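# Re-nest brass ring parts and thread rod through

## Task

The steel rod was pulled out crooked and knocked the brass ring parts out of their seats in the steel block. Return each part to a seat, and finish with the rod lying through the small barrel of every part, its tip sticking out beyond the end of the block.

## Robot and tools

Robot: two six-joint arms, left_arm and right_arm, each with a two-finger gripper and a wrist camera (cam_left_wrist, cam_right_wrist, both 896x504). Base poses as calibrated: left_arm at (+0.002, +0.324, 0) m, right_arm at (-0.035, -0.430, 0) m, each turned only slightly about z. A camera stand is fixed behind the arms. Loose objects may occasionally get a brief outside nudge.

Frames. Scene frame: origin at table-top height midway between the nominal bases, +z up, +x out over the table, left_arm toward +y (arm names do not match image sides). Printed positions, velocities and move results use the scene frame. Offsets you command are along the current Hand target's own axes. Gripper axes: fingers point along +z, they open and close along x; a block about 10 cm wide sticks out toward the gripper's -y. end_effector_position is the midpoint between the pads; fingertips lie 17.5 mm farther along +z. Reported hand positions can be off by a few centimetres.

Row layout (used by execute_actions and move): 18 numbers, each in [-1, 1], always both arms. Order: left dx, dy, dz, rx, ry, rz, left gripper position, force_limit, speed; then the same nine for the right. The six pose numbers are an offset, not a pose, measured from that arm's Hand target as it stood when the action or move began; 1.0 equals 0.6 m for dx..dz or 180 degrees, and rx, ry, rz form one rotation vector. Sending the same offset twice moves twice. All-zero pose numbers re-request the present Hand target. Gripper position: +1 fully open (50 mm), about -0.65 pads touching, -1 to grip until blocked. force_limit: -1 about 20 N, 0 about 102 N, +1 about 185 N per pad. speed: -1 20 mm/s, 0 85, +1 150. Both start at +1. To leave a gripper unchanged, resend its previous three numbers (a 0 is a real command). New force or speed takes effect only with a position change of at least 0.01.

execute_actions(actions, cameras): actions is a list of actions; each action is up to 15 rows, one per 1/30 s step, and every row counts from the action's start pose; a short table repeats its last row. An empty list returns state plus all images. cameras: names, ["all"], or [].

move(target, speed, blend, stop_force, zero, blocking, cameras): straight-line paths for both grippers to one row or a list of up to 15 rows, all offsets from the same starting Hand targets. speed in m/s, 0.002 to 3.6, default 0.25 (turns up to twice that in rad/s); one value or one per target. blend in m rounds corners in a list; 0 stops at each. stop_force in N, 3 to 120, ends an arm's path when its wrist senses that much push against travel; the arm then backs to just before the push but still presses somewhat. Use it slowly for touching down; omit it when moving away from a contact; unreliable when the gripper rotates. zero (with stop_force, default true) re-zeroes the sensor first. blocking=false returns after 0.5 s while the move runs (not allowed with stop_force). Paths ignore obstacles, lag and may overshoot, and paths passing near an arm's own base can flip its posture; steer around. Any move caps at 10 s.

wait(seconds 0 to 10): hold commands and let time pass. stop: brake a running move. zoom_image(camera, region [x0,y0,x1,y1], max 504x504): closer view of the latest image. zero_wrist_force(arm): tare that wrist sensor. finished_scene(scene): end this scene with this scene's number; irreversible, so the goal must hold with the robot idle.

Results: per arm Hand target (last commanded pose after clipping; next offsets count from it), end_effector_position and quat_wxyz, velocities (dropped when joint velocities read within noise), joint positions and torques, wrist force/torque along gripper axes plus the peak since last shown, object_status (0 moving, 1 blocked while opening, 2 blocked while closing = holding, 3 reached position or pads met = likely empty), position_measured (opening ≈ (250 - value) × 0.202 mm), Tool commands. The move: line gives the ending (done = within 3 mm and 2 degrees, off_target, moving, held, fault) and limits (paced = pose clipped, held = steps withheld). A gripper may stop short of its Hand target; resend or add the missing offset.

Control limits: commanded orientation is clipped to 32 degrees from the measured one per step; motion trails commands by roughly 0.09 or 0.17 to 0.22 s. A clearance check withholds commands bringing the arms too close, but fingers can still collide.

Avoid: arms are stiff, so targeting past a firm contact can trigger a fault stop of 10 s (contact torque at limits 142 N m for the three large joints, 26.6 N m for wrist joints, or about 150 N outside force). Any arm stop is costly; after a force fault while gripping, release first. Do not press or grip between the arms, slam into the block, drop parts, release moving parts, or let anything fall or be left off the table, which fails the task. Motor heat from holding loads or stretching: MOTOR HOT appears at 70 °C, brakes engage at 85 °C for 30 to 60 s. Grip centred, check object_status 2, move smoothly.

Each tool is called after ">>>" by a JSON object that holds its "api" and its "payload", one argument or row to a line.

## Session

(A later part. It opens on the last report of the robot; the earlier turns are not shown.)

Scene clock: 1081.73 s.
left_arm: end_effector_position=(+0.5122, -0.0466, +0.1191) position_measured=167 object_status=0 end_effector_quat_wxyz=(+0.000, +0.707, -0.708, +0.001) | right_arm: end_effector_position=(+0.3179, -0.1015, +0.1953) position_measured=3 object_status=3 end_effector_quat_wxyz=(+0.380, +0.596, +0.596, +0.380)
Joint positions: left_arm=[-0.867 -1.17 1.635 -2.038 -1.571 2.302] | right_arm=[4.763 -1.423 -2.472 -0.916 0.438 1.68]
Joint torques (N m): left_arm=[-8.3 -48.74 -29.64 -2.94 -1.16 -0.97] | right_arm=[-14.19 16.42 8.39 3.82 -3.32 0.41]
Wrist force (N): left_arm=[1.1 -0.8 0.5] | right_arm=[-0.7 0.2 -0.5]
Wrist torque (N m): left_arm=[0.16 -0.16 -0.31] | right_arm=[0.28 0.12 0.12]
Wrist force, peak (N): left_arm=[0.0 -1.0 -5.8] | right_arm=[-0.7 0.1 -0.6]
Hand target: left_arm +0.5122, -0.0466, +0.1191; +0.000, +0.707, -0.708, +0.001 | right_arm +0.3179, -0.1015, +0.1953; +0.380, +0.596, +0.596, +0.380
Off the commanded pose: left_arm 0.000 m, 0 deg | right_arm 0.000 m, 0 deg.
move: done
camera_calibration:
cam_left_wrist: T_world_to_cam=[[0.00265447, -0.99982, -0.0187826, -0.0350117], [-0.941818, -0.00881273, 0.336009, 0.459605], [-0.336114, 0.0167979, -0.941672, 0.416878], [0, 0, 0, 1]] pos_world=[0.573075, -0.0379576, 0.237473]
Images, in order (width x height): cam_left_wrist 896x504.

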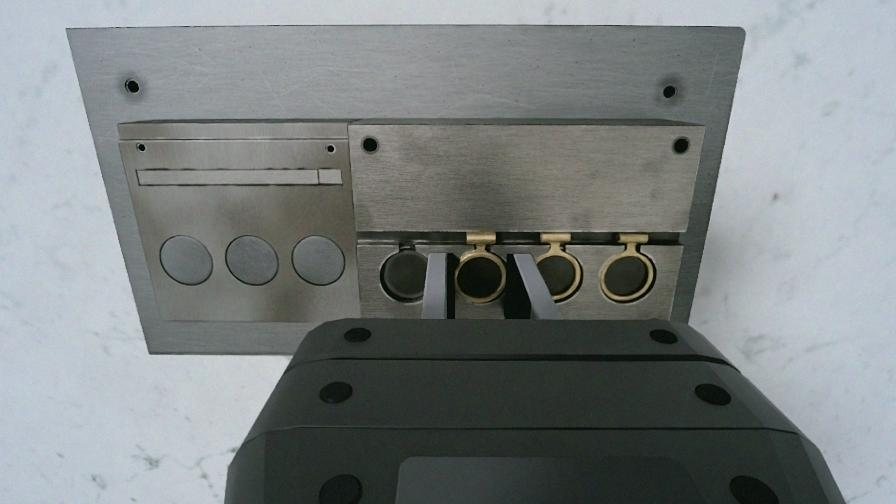

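>>> {"api": "move", "payload": {
  "target": [
    [0,0,-0.1017,0,0,0,-1,-1,-1,0,0,0,0,0,0,1,1,1],
    [0.0423,0.0203,-0.1017,0,0,0.5,-1,-1,-1,0,0,0,0,0,0,1,1,1]
  ],
  "speed": [0.08,0.12],
  "cameras": ["all"]
}}

>>> {"api": "zoom_image", "payload": {
  "camera": "cam_right_wrist",
  "region": [380, 180, 520, 300]
}}

>>> {"api": "zoom_image", "payload": {
  "camera": "cam_left_wrist",
  "region": [400, 200, 560, 300]
}}

Scene clock: 1100.53 s.
left_arm: end_effector_position=(+0.4999, -0.0719, +0.1801) position_measured=167 object_status=2 end_effector_quat_wxyz=(+0.001, +0.001, +1.000, -0.001) | right_arm: end_effector_position=(+0.3179, -0.1015, +0.1953) position_measured=3 object_status=3 end_effector_quat_wxyz=(+0.380, +0.596, +0.596, +0.380)
Joint positions: left_arm=[-0.908 -1.212 1.527 -1.888 -1.571 3.831] | right_arm=[4.763 -1.423 -2.472 -0.916 0.438 1.68]
Joint torques (N m): left_arm=[-1.44 -37.26 -29.2 -1.32 -0.81 0.26] | right_arm=[-13.1 15.37 8.58 3.75 -3.36 -0.14]
Wrist force (N): left_arm=[-0.2 -0.6 0.2] | right_arm=[-0.6 -0.1 -0.4]
Wrist torque (N m): left_arm=[0.06 -0.18 -0.15] | right_arm=[0.23 0.11 0.12]
Wrist force, peak (N): left_arm=[-0.2 -0.6 1.8] | right_arm=[-0.9 0.2 -0.6]
Hand target: left_arm +0.4999, -0.0718, +0.1801; +0.001, +0.001, +1.000, -0.001 | right_arm +0.3179, -0.1015, +0.1953; +0.380, +0.596, +0.596, +0.380
Off the commanded pose: left_arm 0.000 m, 0 deg | right_arm 0.000 m, 0 deg.
move: done
camera_calibration:
cam_left_wrist: T_world_to_cam=[[-0.99976, -0.00265228, -0.0217546, 0.514158], [-0.00980503, 0.941893, 0.335769, 0.0298256], [0.0195999, 0.335902, -0.941693, 0.315706], [0, 0, 0, 1]] pos_world=[0.508139, -0.132775, 0.298469]
cam_right_wrist: T_world_to_cam=[[0.000551825, 0.999839, 0.0179471, 0.106319], [0.103688, -0.0179076, 0.994449, -0.205895], [0.99461, 0.00131214, -0.103681, -0.169151], [0, 0, 0, 1]] pos_world=[0.18953, -0.109767, 0.185306]

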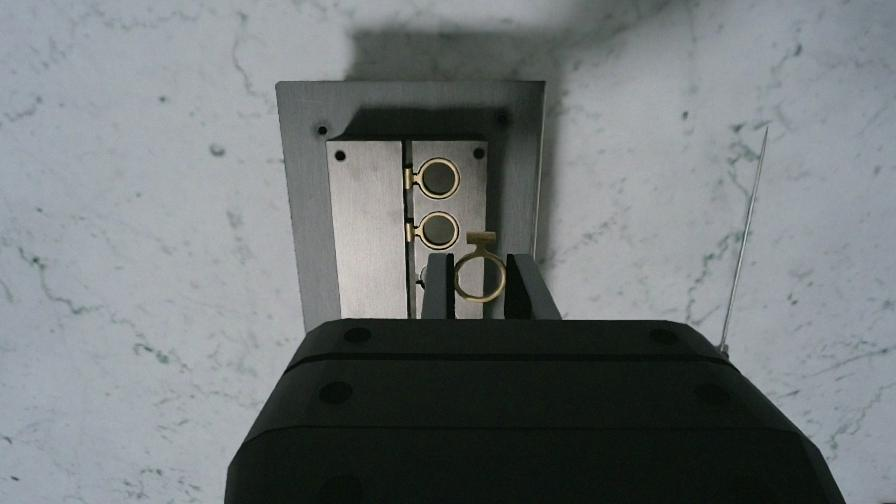

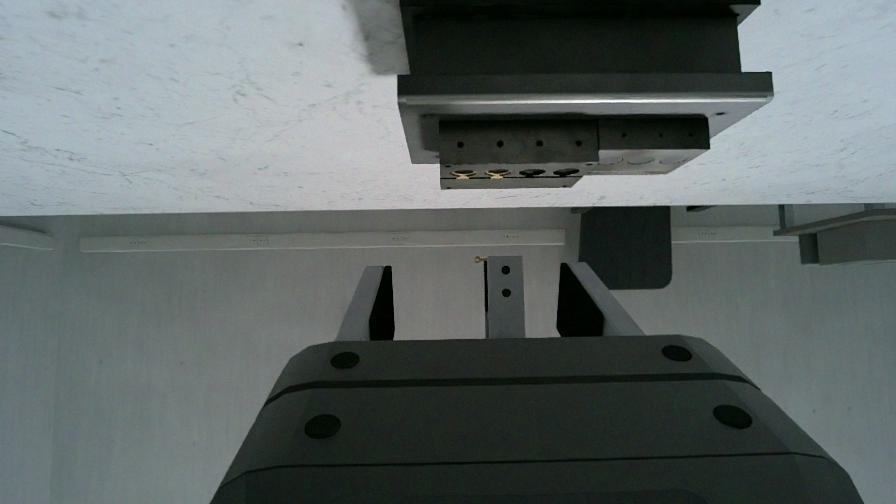

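Scaled by 3.600 from the camera's 896x504 image, which has a finer 1280x720 frame.

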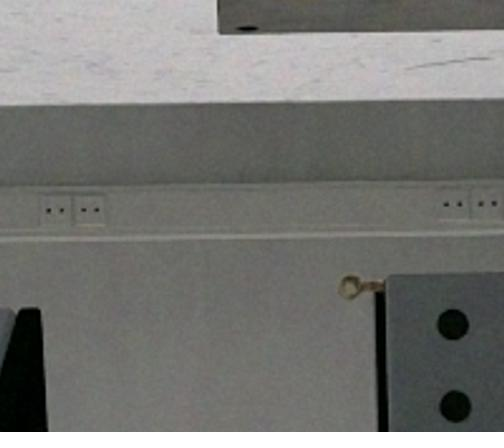

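Scaled by 3.150 from the camera's 896x504 image, which has a finer 1280x720 frame.

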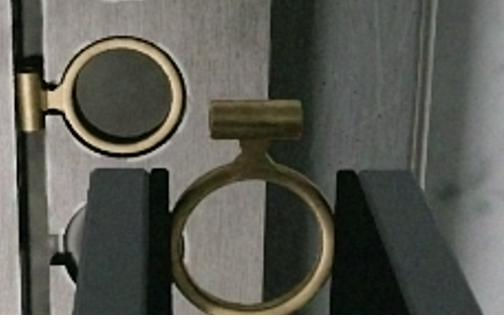

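>>> {"api": "move", "payload": {
  "target": [0,0,0,0,0,0,-1,-1,-1,-0.0808,0.0527,0.1998,0,0,0,1,1,1],
  "speed": 0.12,
  "cameras": ["cam_right_wrist"]
}}

Scene clock: 1117.83 s.
left_arm: end_effector_position=(+0.4999, -0.0718, +0.1801) position_measured=167 object_status=2 end_effector_quat_wxyz=(+0.001, +0.001, +1.000, -0.001) | right_arm: end_effector_position=(+0.4399, -0.1499, +0.1733) position_measured=3 object_status=3 end_effector_quat_wxyz=(+0.380, +0.596, +0.596, +0.380)
Joint positions: left_arm=[-0.908 -1.212 1.527 -1.888 -1.571 3.831] | right_arm=[4.377 -1.788 -2.473 0.169 0.546 0.875]
Joint torques (N m): left_arm=[4.14 -46.47 -23.07 -3.31 -1.02 0.21] | right_arm=[3.5 20.56 3.09 3.94 -2.05 -0.79]
Wrist force (N): left_arm=[-0.2 -0.4 0.4] | right_arm=[-0.8 -0.1 -0.4]
Wrist torque (N m): left_arm=[0.08 -0.17 -0.16] | right_arm=[0.25 0.14 -0.04]
Wrist force, peak (N): left_arm=[-0.7 -0.7 0.4] | right_arm=[-0.1 -0.4 -2.0]
Hand target: left_arm +0.4999, -0.0718, +0.1801; +0.001, +0.001, +1.000, -0.001 | right_arm +0.4399, -0.1499, +0.1733; +0.380, +0.596, +0.596, +0.380
Off the commanded pose: left_arm 0.000 m, 0 deg | right_arm 0.000 m, 0 deg.
move: done
camera_calibration:
cam_right_wrist: T_world_to_cam=[[0.000661654, 0.999837, 0.0180361, 0.15499], [0.103687, -0.0180075, 0.994447, -0.19756], [0.99461, 0.00121214, -0.103682, -0.292826], [0, 0, 0, 1]] pos_world=[0.31163, -0.158167, 0.163306]
Images, in order (width x height): cam_right_wrist 896x504.

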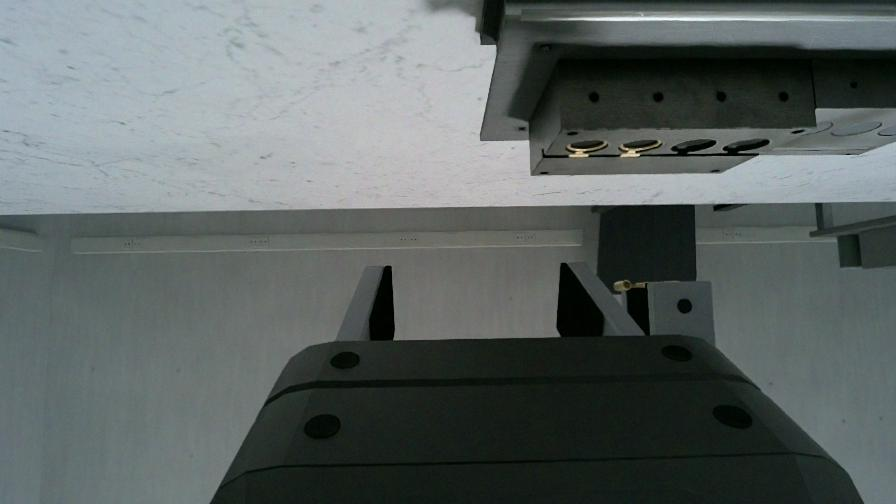

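>>> {"api": "zoom_image", "payload": {
  "camera": "cam_right_wrist",
  "region": [600, 265, 680, 325]
}}

>>> {"api": "zoom_image", "payload": {
  "camera": "cam_right_wrist",
  "region": [530, 110, 800, 190]
}}

Scaled by 6.300 from the camera's 896x504 image, which has a finer 1280x720 frame.

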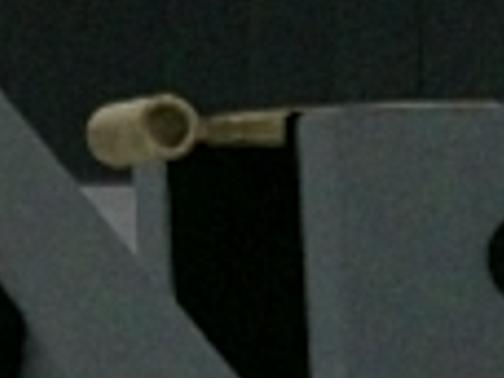

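Scaled by 1.867 from the camera's 896x504 image, which has a finer 1280x720 frame.

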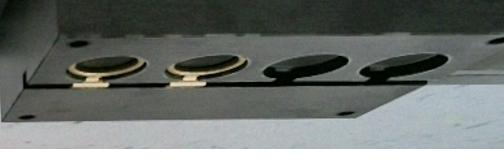

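>>> {"api": "move", "payload": {
  "target": [
    [0,0,0,0,0,0,-1,-1,-1,0.1665,-0.0527,-0.1998,0,0,0,1,1,1],
    [-0.0192,0.0418,0,0,0,-0.5,-1,-1,-1,0.1665,-0.0527,-0.1998,0,0,0,1,1,1],
    [-0.0192,0.0418,0.0918,0,0,-0.5,-1,-1,-1,0.1665,-0.0527,-0.1998,0,0,0,1,1,1]
  ],
  "speed": [0.15,0.12,0.06],
  "cameras": ["all"]
}}

>>> {"api": "zoom_image", "payload": {
  "camera": "cam_left_wrist",
  "region": [400, 200, 560, 300]
}}

Scene clock: 1156.87 s.
left_arm: end_effector_position=(+0.5115, -0.0468, +0.1249) position_measured=167 object_status=2 end_effector_quat_wxyz=(+0.000, +0.707, -0.707, +0.001) | right_arm: end_effector_position=(+0.3178, -0.0500, +0.1953) position_measured=3 object_status=3 end_effector_quat_wxyz=(+0.380, +0.596, +0.596, +0.380)
Joint positions: left_arm=[-0.868 -1.177 1.629 -2.024 -1.571 2.301] | right_arm=[4.757 -1.559 -2.357 -0.882 0.438 1.665]
Joint torques (N m): left_arm=[-5.77 -48.81 -29.89 -1.35 1.59 -0.92] | right_arm=[-14.4 11.35 8.45 4.34 -3.04 -1.89]
Wrist force (N): left_arm=[0.1 -0.6 0.0] | right_arm=[-0.7 0.3 -0.3]
Wrist torque (N m): left_arm=[0.12 -0.21 -0.34] | right_arm=[0.29 0.14 0.10]
Wrist force, peak (N): left_arm=[-0.3 -0.6 -1.3] | right_arm=[-2.1 0.5 1.1]
Hand target: left_arm +0.5115, -0.0469, +0.1250; +0.000, +0.707, -0.708, +0.001 | right_arm +0.3178, -0.0500, +0.1953; +0.380, +0.596, +0.596, +0.380
Off the commanded pose: left_arm 0.000 m, 0 deg | right_arm 0.000 m, 0 deg.
move: done
camera_calibration:
cam_left_wrist: T_world_to_cam=[[0.00258455, -0.999817, -0.0189712, -0.0350154], [-0.941775, -0.00881245, 0.336128, 0.457036], [-0.336233, 0.0169979, -0.941625, 0.422205], [0, 0, 0, 1]] pos_world=[0.572475, -0.0381579, 0.243273]
cam_right_wrist: T_world_to_cam=[[0.000551825, 0.999839, 0.0179471, 0.0549274], [0.103688, -0.0179076, 0.994449, -0.204975], [0.99461, 0.00131214, -0.103681, -0.169219], [0, 0, 0, 1]] pos_world=[0.18953, -0.0583671, 0.185306]

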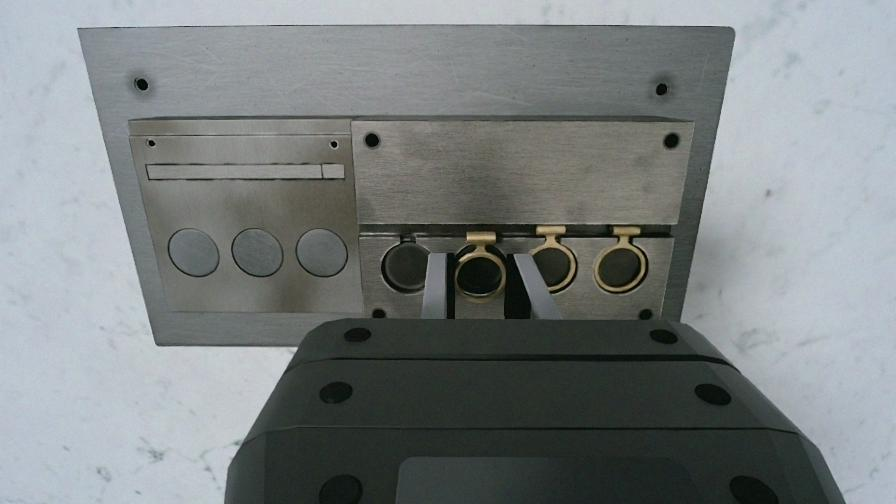

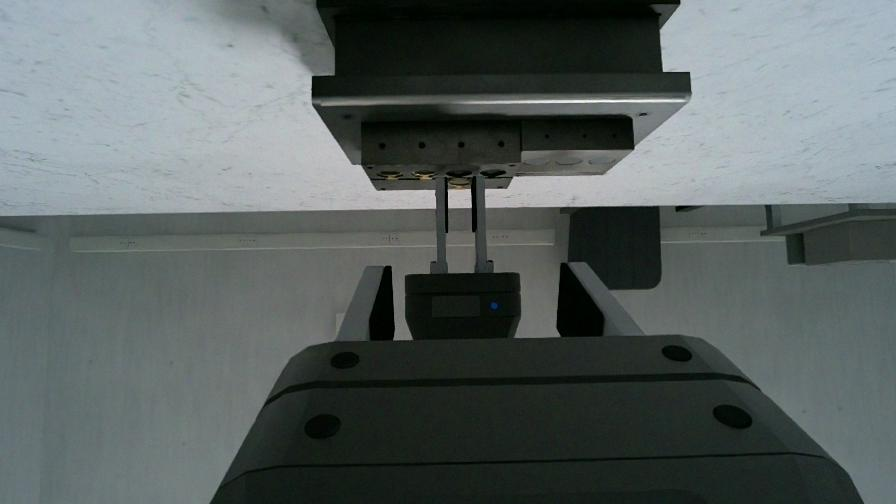

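Scaled by 3.150 from the camera's 896x504 image, which has a finer 1280x720 frame.

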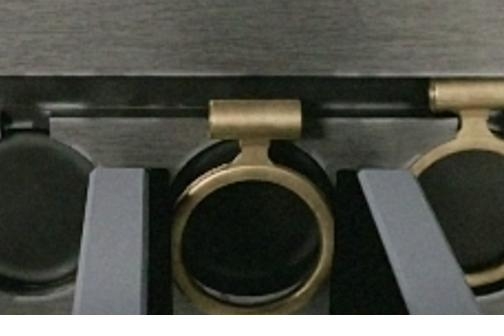

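>>> {"api": "move", "payload": {
  "target": [
    [0,0.001,0.0070,0,0,0,-1,-1,-1,0,0,0,0,0,0,1,1,1]
  ],
  "speed": [0.02],
  "stop_force": 4,
  "cameras": ["all"]
}}

>>> {"api": "zoom_image", "payload": {
  "camera": "cam_left_wrist",
  "region": [400, 200, 560, 300]
}}

>>> {"api": "zoom_image", "payload": {
  "camera": "cam_right_wrist",
  "region": [400, 140, 520, 220]
}}

Scene clock: 1169.33 s.
left_arm: end_effector_position=(+0.5109, -0.0469, +0.1208) position_measured=167 object_status=2 end_effector_quat_wxyz=(+0.000, +0.707, -0.707, +0.001) | right_arm: end_effector_position=(+0.3178, -0.0500, +0.1953) position_measured=3 object_status=3 end_effector_quat_wxyz=(+0.380, +0.596, +0.596, +0.380)
Joint positions: left_arm=[-0.869 -1.174 1.635 -2.035 -1.571 2.3] | right_arm=[4.757 -1.559 -2.357 -0.882 0.438 1.665]
Joint torques (N m): left_arm=[-6.8 -46.76 -26.12 -1.15 1.34 -0.76] | right_arm=[-14.09 11.11 8.68 4.44 -2.7 -1.98]
Wrist force (N): left_arm=[0.1 -0.5 0.2] | right_arm=[-0.7 0.0 -0.5]
Wrist torque (N m): left_arm=[0.12 -0.20 -0.19] | right_arm=[0.25 0.14 0.10]
Wrist force, peak (N): left_arm=[0.4 -0.6 -0.5] | right_arm=[-0.6 0.4 -0.6]
Hand target: left_arm +0.5109, -0.0469, +0.1208; +0.000, +0.707, -0.708, +0.001 | right_arm +0.3178, -0.0500, +0.1953; +0.380, +0.596, +0.596, +0.380
Off the commanded pose: left_arm 0.000 m, 0 deg | right_arm 0.000 m, 0 deg.
move: done
camera_calibration:
cam_left_wrist: T_world_to_cam=[[0.00262061, -0.999818, -0.0188767, -0.0352366], [-0.941818, -0.00881245, 0.336008, 0.457935], [-0.336113, 0.0168978, -0.94167, 0.417989], [0, 0, 0, 1]] pos_world=[0.571875, -0.0382578, 0.239073]
cam_right_wrist: T_world_to_cam=[[0.000551825, 0.999839, 0.0179471, 0.0549274], [0.103688, -0.0179076, 0.994449, -0.204975], [0.99461, 0.00131214, -0.103681, -0.169219], [0, 0, 0, 1]] pos_world=[0.18953, -0.0583671, 0.185306]

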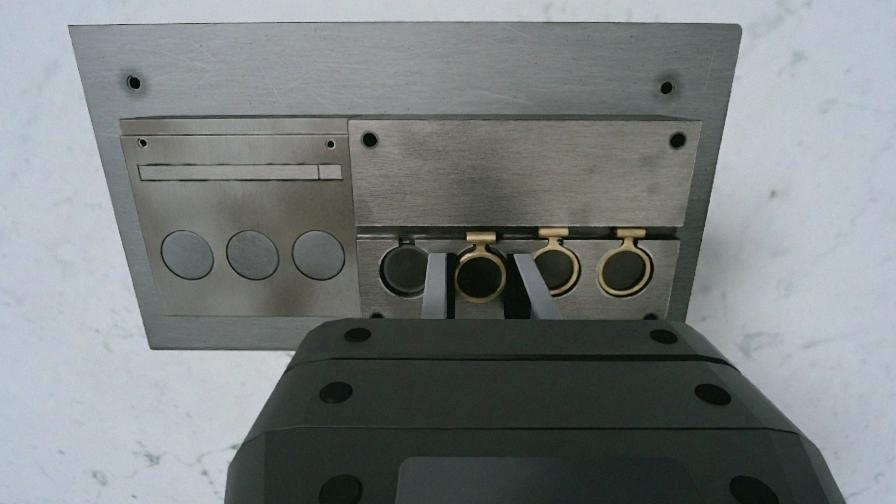

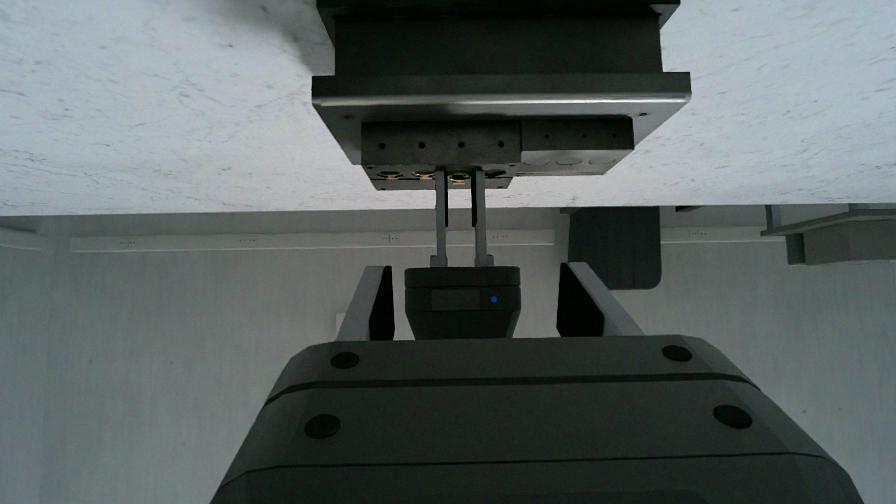

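Scaled by 3.150 from the camera's 896x504 image, which has a finer 1280x720 frame.

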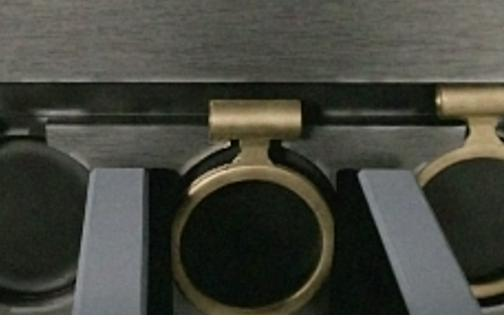

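Scaled by 4.200 from the camera's 896x504 image, which has a finer 1280x720 frame.

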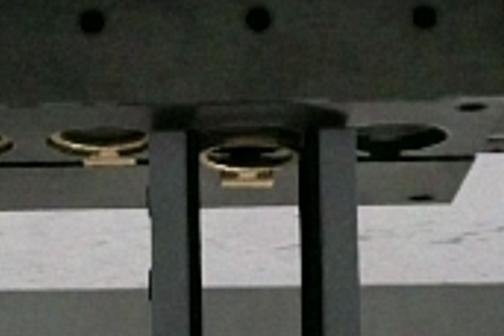

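>>> {"api": "move", "payload": {
  "target": [0,0,0.006,0,0,0,-1,-1,-1,0,0,0,0,0,0,1,1,1],
  "speed": 0.004,
  "stop_force": 3,
  "cameras": ["all"]
}}

>>> {"api": "zoom_image", "payload": {
  "camera": "cam_left_wrist",
  "region": [400, 200, 560, 300]
}}

>>> {"api": "zoom_image", "payload": {
  "camera": "cam_right_wrist",
  "region": [400, 140, 520, 220]
}}

Scene clock: 1186.70 s.
left_arm: end_effector_position=(+0.5109, -0.0469, +0.1192) position_measured=167 object_status=2 end_effector_quat_wxyz=(+0.000, +0.707, -0.708, +0.001) | right_arm: end_effector_position=(+0.3178, -0.0500, +0.1953) position_measured=3 object_status=3 end_effector_quat_wxyz=(+0.380, +0.596, +0.596, +0.380)
Joint positions: left_arm=[-0.869 -1.172 1.638 -2.039 -1.571 2.3] | right_arm=[4.757 -1.559 -2.357 -0.882 0.438 1.665]
Joint torques (N m): left_arm=[1.62 -46.66 -25.12 -0.68 1.54 0.41] | right_arm=[-14.13 10.7 8.43 4.37 -2.54 -2.07]
Wrist force (N): left_arm=[-0.5 -0.8 -5.1] | right_arm=[-0.7 0.4 -0.4]
Wrist torque (N m): left_arm=[0.11 -0.13 -0.19] | right_arm=[0.31 0.14 0.10]
Wrist force, peak (N): left_arm=[-0.8 0.0 -6.3] | right_arm=[-0.8 0.3 -0.5]
Hand target: left_arm +0.5110, -0.0469, +0.1192; +0.000, +0.707, -0.708, +0.001 (not the last commanded pose) | right_arm +0.3178, -0.0500, +0.1953; +0.380, +0.596, +0.596, +0.380
Off the commanded pose: left_arm 0.002 m, 0 deg | right_arm 0.000 m, 0 deg.
move: contact (left_arm)
camera_calibration:
cam_left_wrist: T_world_to_cam=[[0.00259615, -0.999823, -0.0186545, -0.0353036], [-0.94185, -0.00871318, 0.335921, 0.458481], [-0.336024, 0.0166976, -0.941705, 0.416527], [0, 0, 0, 1]] pos_world=[0.571875, -0.0382576, 0.237573]
cam_right_wrist: T_world_to_cam=[[0.000551825, 0.999839, 0.0179471, 0.0549274], [0.103688, -0.0179076, 0.994449, -0.204975], [0.99461, 0.00131214, -0.103681, -0.169219], [0, 0, 0, 1]] pos_world=[0.18953, -0.0583671, 0.185306]

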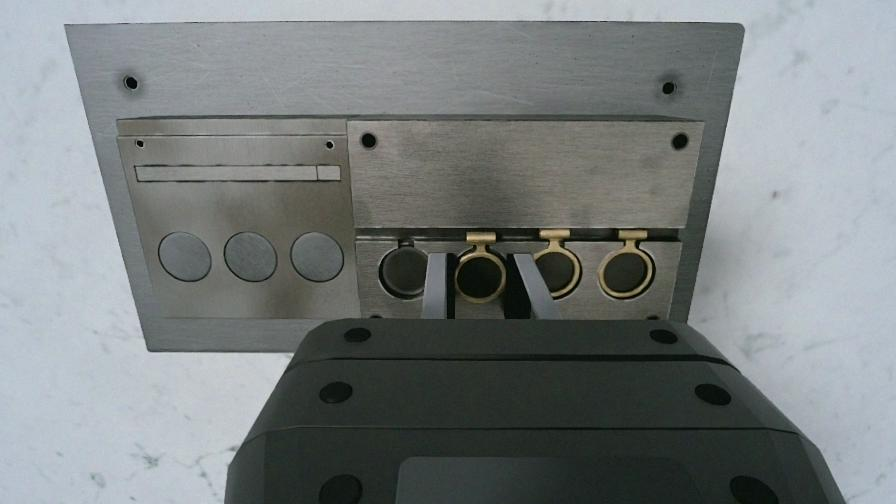

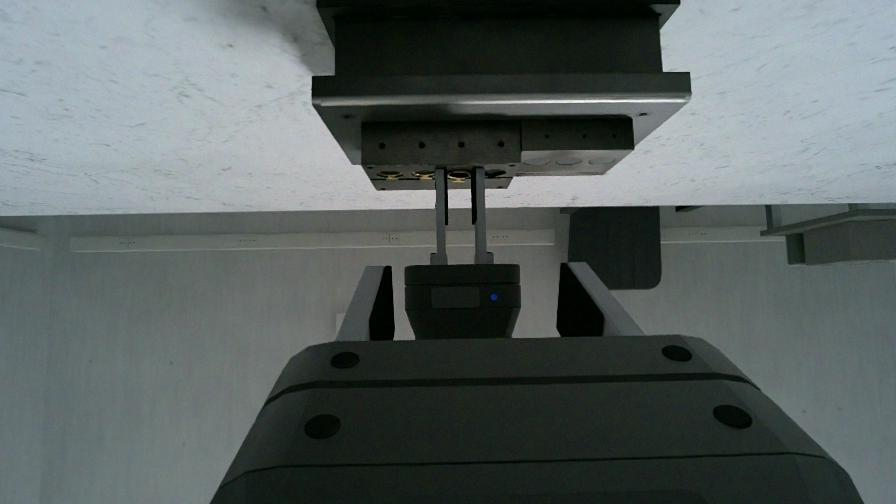

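Scaled by 3.150 from the camera's 896x504 image, which has a finer 1280x720 frame.

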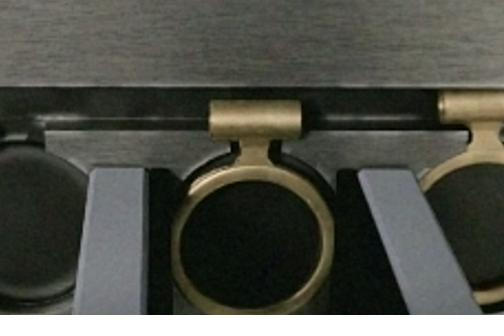

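Scaled by 4.200 from the camera's 896x504 image, which has a finer 1280x720 frame.

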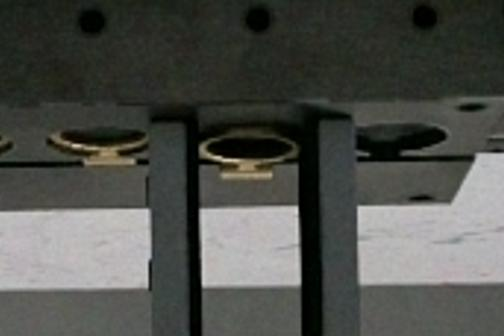

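>>> {"api": "move", "payload": {
  "target": [
    [0,0,-0.0005,0,0,0,-1,-1,-1,0,0,0,0,0,0,1,1,1],
    [0,0,-0.0005,0,0,0,0,-1,-0.8,0,0,0,0,0,0,1,1,1]
  ],
  "speed": 0.02,
  "cameras": ["all"]
}}

>>> {"api": "zoom_image", "payload": {
  "camera": "cam_left_wrist",
  "region": [400, 200, 560, 300]
}}

>>> {"api": "zoom_image", "payload": {
  "camera": "cam_right_wrist",
  "region": [400, 140, 520, 220]
}}

Scene clock: 1194.27 s.
left_arm: end_effector_position=(+0.5109, -0.0469, +0.1195) position_measured=152 object_status=3 end_effector_quat_wxyz=(+0.000, +0.707, -0.708, +0.001) | right_arm: end_effector_position=(+0.3178, -0.0500, +0.1953) position_measured=3 object_status=3 end_effector_quat_wxyz=(+0.380, +0.596, +0.596, +0.380)
Joint positions: left_arm=[-0.869 -1.172 1.637 -2.038 -1.571 2.3] | right_arm=[4.757 -1.559 -2.357 -0.882 0.438 1.665]
Joint torques (N m): left_arm=[2.13 -49.19 -29.43 -2.2 1.52 0.48] | right_arm=[-14.52 10.99 8.77 4.34 -2.25 -1.98]
Wrist force (N): left_arm=[0.0 -0.4 0.3] | right_arm=[-0.4 0.2 -0.4]
Wrist torque (N m): left_arm=[0.15 -0.19 -0.20] | right_arm=[0.28 0.10 0.10]
Wrist force, peak (N): left_arm=[-0.3 -0.6 -5.3] | right_arm=[-0.8 0.3 -0.5]
Hand target: left_arm +0.5110, -0.0469, +0.1195; +0.000, +0.707, -0.708, +0.001 | right_arm +0.3178, -0.0500, +0.1953; +0.380, +0.596, +0.596, +0.380
Off the commanded pose: left_arm 0.000 m, 0 deg | right_arm 0.000 m, 0 deg.
move: done
camera_calibration:
cam_left_wrist: T_world_to_cam=[[0.00259615, -0.999823, -0.0186545, -0.035298], [-0.94185, -0.00871318, 0.335921, 0.45838], [-0.336024, 0.0166976, -0.941705, 0.416809], [0, 0, 0, 1]] pos_world=[0.571875, -0.0382576, 0.237873]
cam_right_wrist: T_world_to_cam=[[0.000551825, 0.999839, 0.0179471, 0.0549274], [0.103688, -0.0179076, 0.994449, -0.204975], [0.99461, 0.00131214, -0.103681, -0.169219], [0, 0, 0, 1]] pos_world=[0.18953, -0.0583671, 0.185306]

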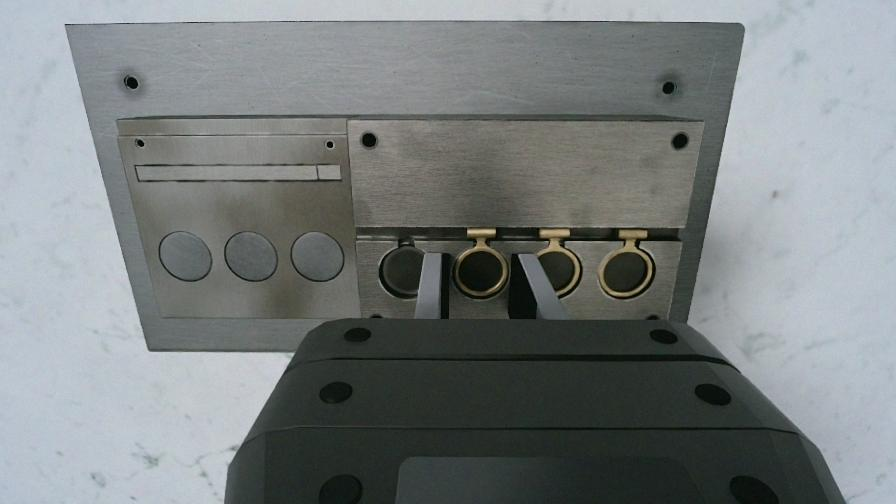

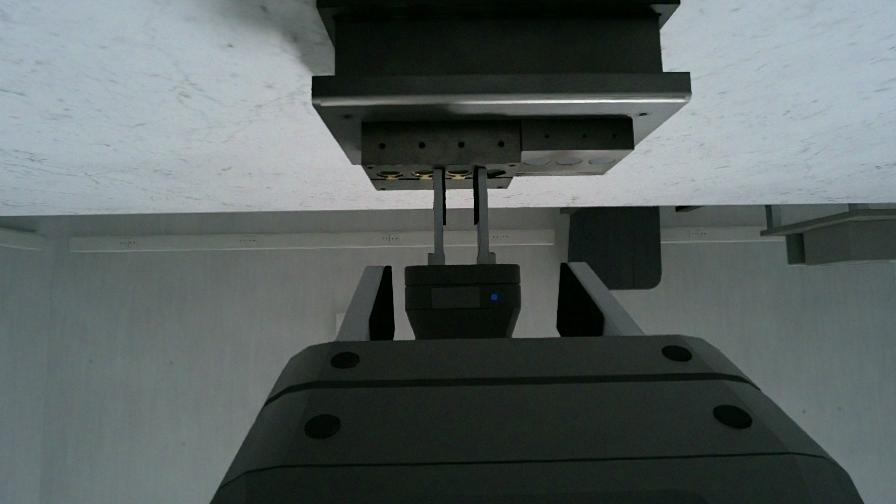

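Scaled by 3.150 from the camera's 896x504 image, which has a finer 1280x720 frame.

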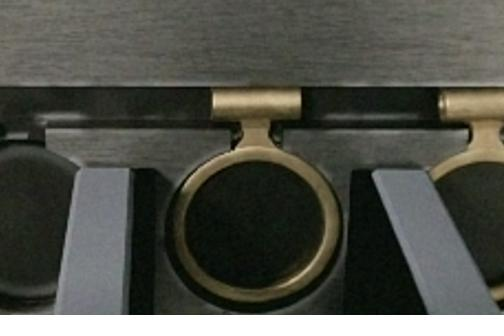

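Scaled by 4.200 from the camera's 896x504 image, which has a finer 1280x720 frame.

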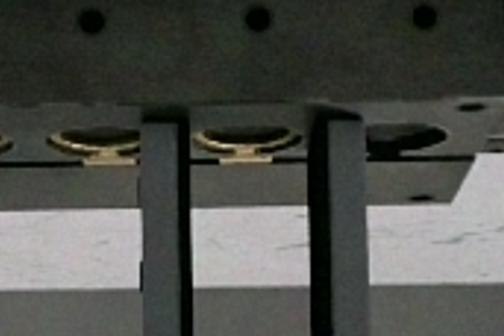

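>>> {"api": "move", "payload": {
  "target": [
    [0,0,-0.1342,0,0,0,0,-1,-0.8,-0.0858,0,0,0,0,0,1,1,1],
    [-0.2015,0.3493,-0.0842,0,0,-0.5,0.6,-0.9,0,-0.0858,0,0,0,0,0,1,1,1],
    [-0.2015,0.3493,0.0658,0,0,-0.5,0.6,-0.9,0,-0.0858,0,0,0,0,0,1,1,1]
  ],
  "speed": [0.12,0.2,0.12],
  "cameras": ["all"]
}}

>>> {"api": "zoom_image", "payload": {
  "camera": "cam_right_wrist",
  "region": [420, 140, 600, 220]
}}

>>> {"api": "zoom_image", "payload": {
  "camera": "cam_left_wrist",
  "region": [380, 150, 580, 320]
}}

Scene clock: 1220.47 s.
left_arm: end_effector_position=(+0.3015, +0.0742, +0.0795) position_measured=63 object_status=3 end_effector_quat_wxyz=(+0.001, +1.000, -0.001, +0.001) | right_arm: end_effector_position=(+0.3179, -0.1015, +0.1953) position_measured=3 object_status=3 end_effector_quat_wxyz=(+0.380, +0.596, +0.596, +0.380)
Joint positions: left_arm=[-1.069 -1.66 2.342 -2.255 -1.57 0.528] | right_arm=[4.763 -1.422 -2.473 -0.916 0.438 1.68]
Joint torques (N m): left_arm=[8.5 -13.77 -24.35 -3.62 -0.4 0.97] | right_arm=[-13.55 11.58 26.72 4.36 -2.89 -1.04]
Wrist force (N): left_arm=[-0.6 -0.4 -0.6] | right_arm=[-0.7 0.3 -0.5]
Wrist torque (N m): left_arm=[0.14 -0.11 -0.28] | right_arm=[0.29 0.12 -0.04]
Wrist force, peak (N): left_arm=[-0.2 -0.5 2.2] | right_arm=[-1.8 0.0 -0.3]
Hand target: left_arm +0.3016, +0.0742, +0.0795; +0.001, +1.000, -0.001, +0.001 | right_arm +0.3179, -0.1015, +0.1953; +0.380, +0.596, +0.596, +0.380
Off the commanded pose: left_arm 0.000 m, 0 deg | right_arm 0.000 m, 0 deg.
move: done
camera_calibration:
cam_left_wrist: T_world_to_cam=[[0.999815, 0.00249807, -0.0190721, -0.28947], [0.00881198, -0.940847, 0.338717, 0.0578955], [-0.0170978, -0.338822, -0.940695, 0.236953], [0, 0, 0, 1]] pos_world=[0.292958, 0.135479, 0.197769]
cam_right_wrist: T_world_to_cam=[[0.000551825, 0.999839, 0.0179471, 0.106319], [0.103688, -0.0179076, 0.994449, -0.205895], [0.99461, 0.00131214, -0.103681, -0.169151], [0, 0, 0, 1]] pos_world=[0.18953, -0.109767, 0.185306]

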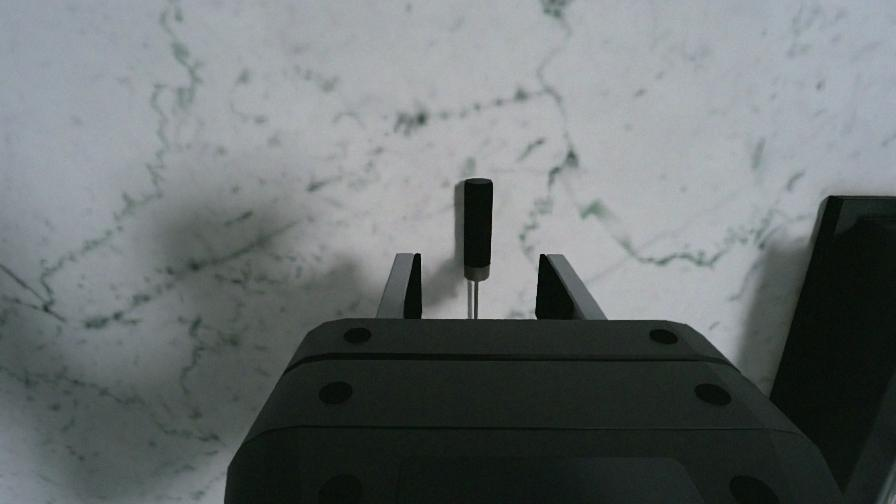

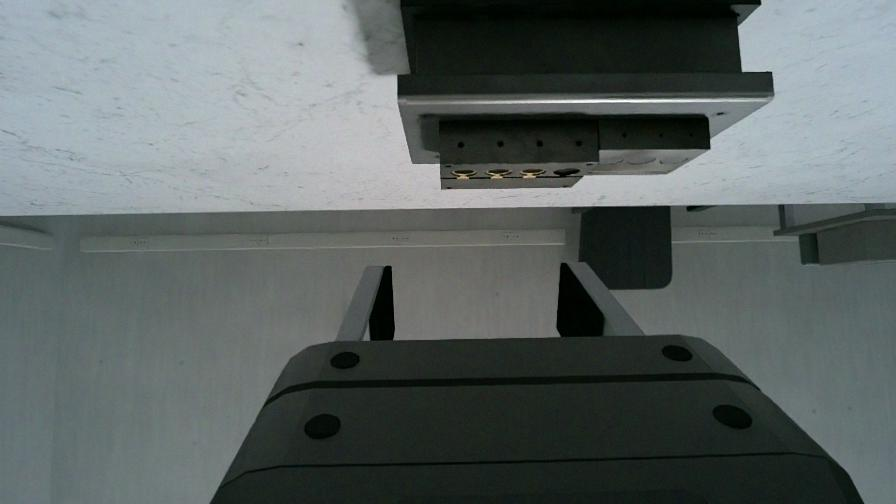

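Scaled by 2.800 from the camera's 896x504 image, which has a finer 1280x720 frame.

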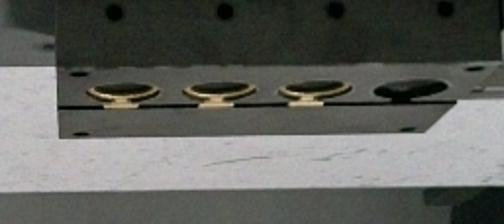

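Scaled by 2.520 from the camera's 896x504 image, which has a finer 1280x720 frame.

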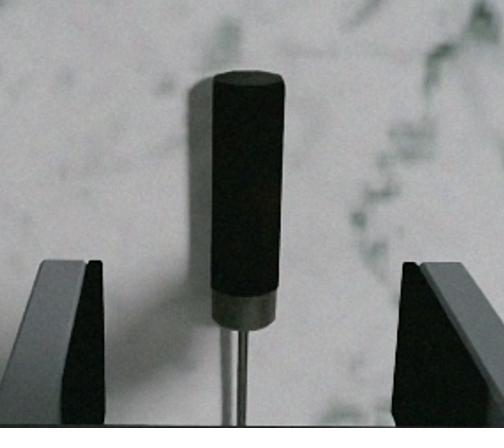

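>>> {"api": "move", "payload": {
  "target": [0.0017,0,0.0892,0,0,0,0.6,-0.9,0,0,0,0,0,0,0,1,1,1],
  "speed": 0.06,
  "stop_force": 8
}}

>>> {"api": "move", "payload": {
  "target": [0,0,0.02,0,0,0,0.6,-0.9,0,0,0,0,0,0,0,1,1,1],
  "speed": 0.005,
  "stop_force": 3,
  "cameras": ["cam_left_wrist"]
}}

Scene clock: 1231.47 s.
left_arm: end_effector_position=(+0.3027, +0.0741, +0.0260) position_measured=63 object_status=3 end_effector_quat_wxyz=(+0.001, +1.000, -0.001, +0.001) | right_arm: end_effector_position=(+0.3179, -0.1015, +0.1953) position_measured=3 object_status=3 end_effector_quat_wxyz=(+0.380, +0.596, +0.596, +0.380)
Joint positions: left_arm=[-1.067 -1.529 2.409 -2.453 -1.57 0.531] | right_arm=[4.763 -1.422 -2.473 -0.916 0.438 1.68]
Joint torques (N m): left_arm=[3.64 -18.85 -24.87 -3.86 -0.76 0.02] | right_arm=[-14.32 6.26 26.68 3.12 -2.8 0.33]
Wrist force (N): left_arm=[-0.1 -0.5 -0.2] | right_arm=[-0.6 0.1 -0.5]
Wrist torque (N m): left_arm=[0.13 -0.20 -0.32] | right_arm=[0.27 0.11 -0.04]
Wrist force, peak (N): left_arm=[-0.2 -1.1 1.1] | right_arm=[-0.8 0.2 -0.6]
Hand target: left_arm +0.3027, +0.0741, +0.0260; +0.001, +1.000, -0.001, +0.001 | right_arm +0.3179, -0.1015, +0.1953; +0.380, +0.596, +0.596, +0.380
Off the commanded pose: left_arm 0.000 m, 0 deg | right_arm 0.000 m, 0 deg.
move: done

Scene clock: 1234.07 s.
left_arm: end_effector_position=(+0.3027, +0.0741, +0.0180) position_measured=63 object_status=3 end_effector_quat_wxyz=(+0.001, +1.000, -0.001, +0.001) | right_arm: end_effector_position=(+0.3179, -0.1015, +0.1953) position_measured=3 object_status=3 end_effector_quat_wxyz=(+0.380, +0.596, +0.596, +0.380)
Joint positions: left_arm=[-1.067 -1.507 2.418 -2.483 -1.57 0.531] | right_arm=[4.763 -1.422 -2.473 -0.916 0.438 1.68]
Joint torques (N m): left_arm=[-3.07 -26.52 -18.02 -0.79 -0.91 -0.26] | right_arm=[-13.99 6.3 26.67 2.35 -2.84 1.16]
Wrist force (N): left_arm=[0.0 0.1 -4.2] | right_arm=[-0.7 0.0 -0.5]
Wrist torque (N m): left_arm=[0.12 -0.28 -0.34] | right_arm=[0.26 0.12 -0.03]
Wrist force, peak (N): left_arm=[-1.8 -4.0 -19.7] | right_arm=[-0.8 0.0 -0.7]
Hand target: left_arm +0.3027, +0.0741, +0.0180; +0.001, +1.000, -0.001, +0.001 (not the last commanded pose) | right_arm +0.3179, -0.1015, +0.1953; +0.380, +0.596, +0.596, +0.380
Off the commanded pose: left_arm 0.004 m, 0 deg | right_arm 0.000 m, 0 deg.
move: contact (left_arm)
camera_calibration:
cam_left_wrist: T_world_to_cam=[[0.999817, 0.0025322, -0.0189782, -0.291763], [0.00881227, -0.940847, 0.338717, 0.0786564], [-0.0169979, -0.338823, -0.940697, 0.178962], [0, 0, 0, 1]] pos_world=[0.294058, 0.135379, 0.136169]
Images, in order (width x height): cam_left_wrist 896x504.

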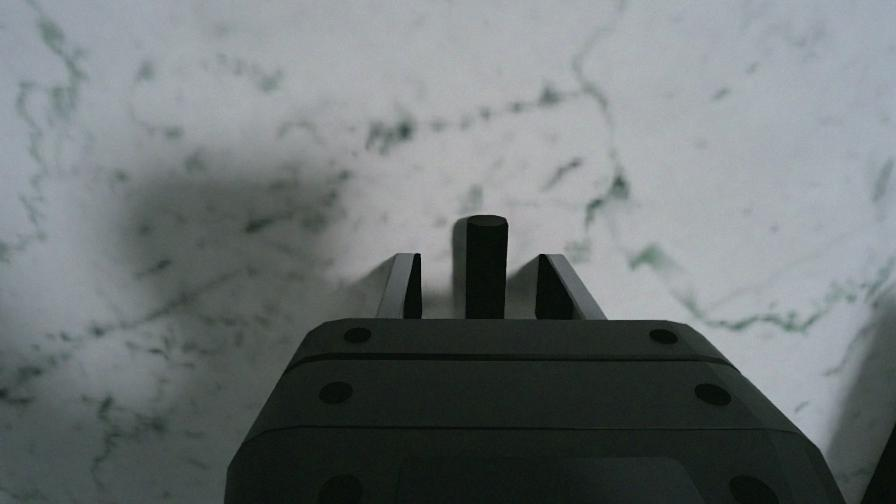

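>>> {"api": "move", "payload": {
  "target": [
    [0,0,-0.0025,0,0,0,0.6,-0.9,0,0,0,0,0,0,0,1,1,1],
    [0.0027,0,-0.0025,0,0,0,0.6,-0.9,0,0,0,0,0,0,0,1,1,1],
    [0.0027,0,-0.0025,0,0,0,-1,-0.9,-1,0,0,0,0,0,0,1,1,1]
  ],
  "speed": 0.02,
  "cameras": ["cam_left_wrist"]
}}

Scene clock: 1240.07 s.
left_arm: end_effector_position=(+0.3043, +0.0741, +0.0195) position_measured=193 object_status=2 end_effector_quat_wxyz=(+0.001, +1.000, -0.001, +0.001) | right_arm: end_effector_position=(+0.3179, -0.1015, +0.1953) position_measured=3 object_status=3 end_effector_quat_wxyz=(+0.380, +0.596, +0.596, +0.380)
Joint positions: left_arm=[-1.063 -1.509 2.413 -2.477 -1.57 0.535] | right_arm=[4.763 -1.422 -2.473 -0.916 0.438 1.68]
Joint torques (N m): left_arm=[-8.74 -27.1 -8.01 -2.93 -0.92 -1.42] | right_arm=[-14.18 5.5 26.46 1.94 -2.88 1.98]
Wrist force (N): left_arm=[-0.2 -0.9 -0.1] | right_arm=[-0.6 -0.1 -0.5]
Wrist torque (N m): left_arm=[0.06 -0.18 -0.31] | right_arm=[0.23 0.11 -0.04]
Wrist force, peak (N): left_arm=[0.2 0.0 -4.3] | right_arm=[-0.9 0.0 -0.6]
Hand target: left_arm +0.3043, +0.0741, +0.0195; +0.001, +1.000, -0.001, +0.001 | right_arm +0.3179, -0.1015, +0.1953; +0.380, +0.596, +0.596, +0.380
Off the commanded pose: left_arm 0.000 m, 0 deg | right_arm 0.000 m, 0 deg.
move: done
camera_calibration:
cam_left_wrist: T_world_to_cam=[[0.999817, 0.00253057, -0.0189784, -0.293334], [0.00881241, -0.940815, 0.338806, 0.0781178], [-0.0169978, -0.338911, -0.940665, 0.180407], [0, 0, 0, 1]] pos_world=[0.295658, 0.135379, 0.137669]
Images, in order (width x height): cam_left_wrist 896x504.

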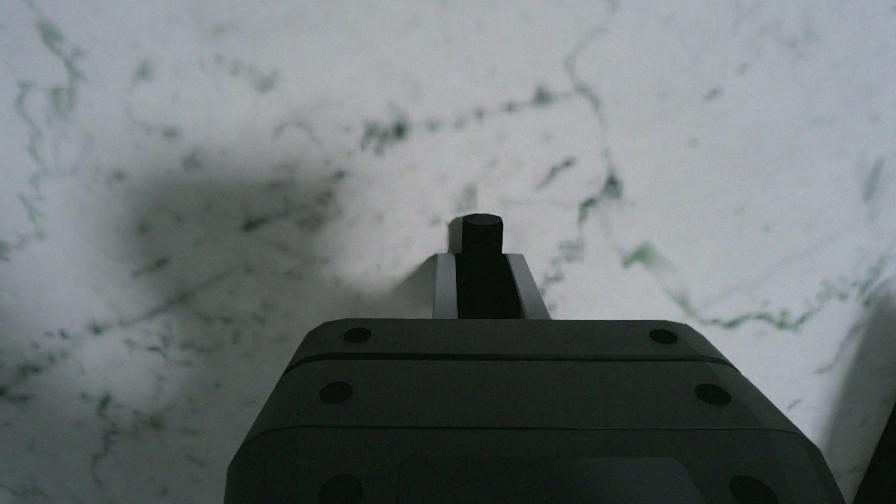

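>>> {"api": "move", "payload": {
  "target": [
    [0,0,-0.218,0,0,0,-1,-0.9,-1,0,0,0,0,0,0,1,1,1],
    [0.3728,-0.2015,-0.218,0,0,0,-1,-0.9,-1,0.0558,0.0637,0.1762,0.1389,0,0,1,1,1]
  ],
  "speed": [0.08,0.12],
  "cameras": ["all"]
}}

Scene clock: 1261.13 s.
left_arm: end_effector_position=(+0.5279, +0.1950, +0.1504) position_measured=193 object_status=2 end_effector_quat_wxyz=(+0.001, +1.000, -0.001, +0.001) | right_arm: end_effector_position=(+0.4299, -0.0681, +0.1853) position_measured=3 object_status=3 end_effector_quat_wxyz=(+0.242, +0.664, +0.664, +0.242)
Joint positions: left_arm=[-0.515 -1.399 1.853 -2.027 -1.572 1.083] | right_arm=[4.315 -1.664 -2.114 -0.617 0.937 1.065]
Joint torques (N m): left_arm=[-3.75 -32.35 -18.47 -4.09 -0.56 -0.12] | right_arm=[11.28 29.43 15.41 6 -1.26 2]
Wrist force (N): left_arm=[-0.2 -0.6 0.6] | right_arm=[-0.3 0.2 -0.4]
Wrist torque (N m): left_arm=[0.05 -0.18 -0.15] | right_arm=[0.11 0.07 -0.06]
Wrist force, peak (N): left_arm=[1.4 -1.7 0.3] | right_arm=[-0.8 -0.7 -1.2]
Hand target: left_arm +0.5279, +0.1950, +0.1504; +0.001, +1.000, -0.001, +0.001 | right_arm +0.4298, -0.0680, +0.1853; +0.242, +0.664, +0.664, +0.242
Off the commanded pose: left_arm 0.000 m, 0 deg | right_arm 0.000 m, 0 deg.
move: done
camera_calibration:
cam_left_wrist: T_world_to_cam=[[0.999816, 0.00262426, -0.0190124, -0.514728], [0.0089121, -0.940814, 0.338805, 0.145396], [-0.0169981, -0.338912, -0.940664, 0.348282], [0, 0, 0, 1]] pos_world=[0.519258, 0.256179, 0.268569]
cam_right_wrist: T_world_to_cam=[[0.00806722, 0.999843, 0.0158077, 0.0702169], [0.514259, -0.0177058, 0.857452, -0.358077], [0.857597, 0.00121198, -0.514321, -0.146675], [0, 0, 0, 1]] pos_world=[0.309366, -0.0763681, 0.230486]

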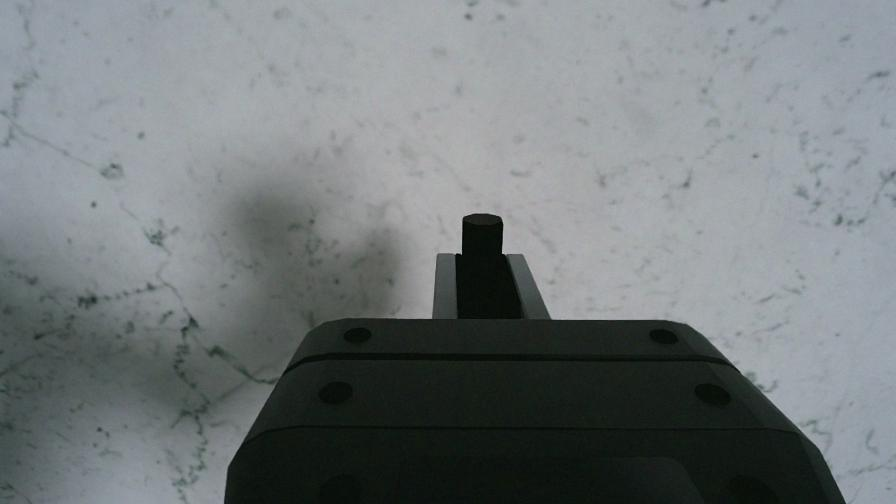

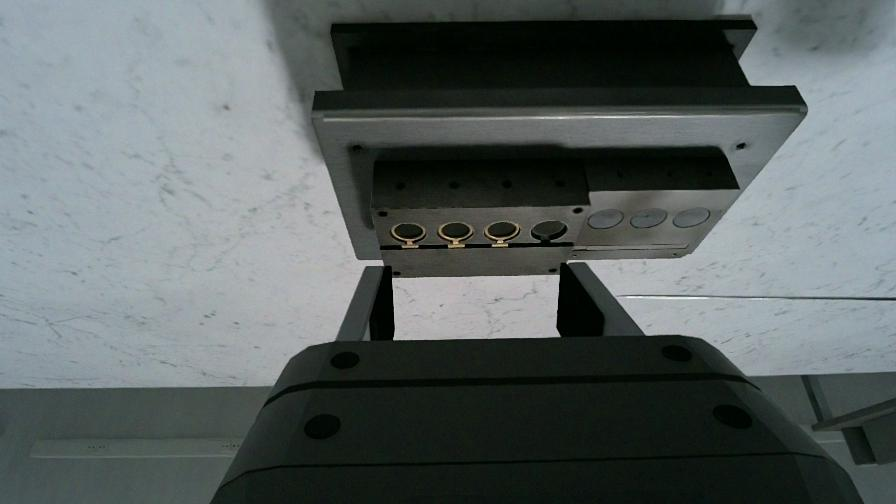

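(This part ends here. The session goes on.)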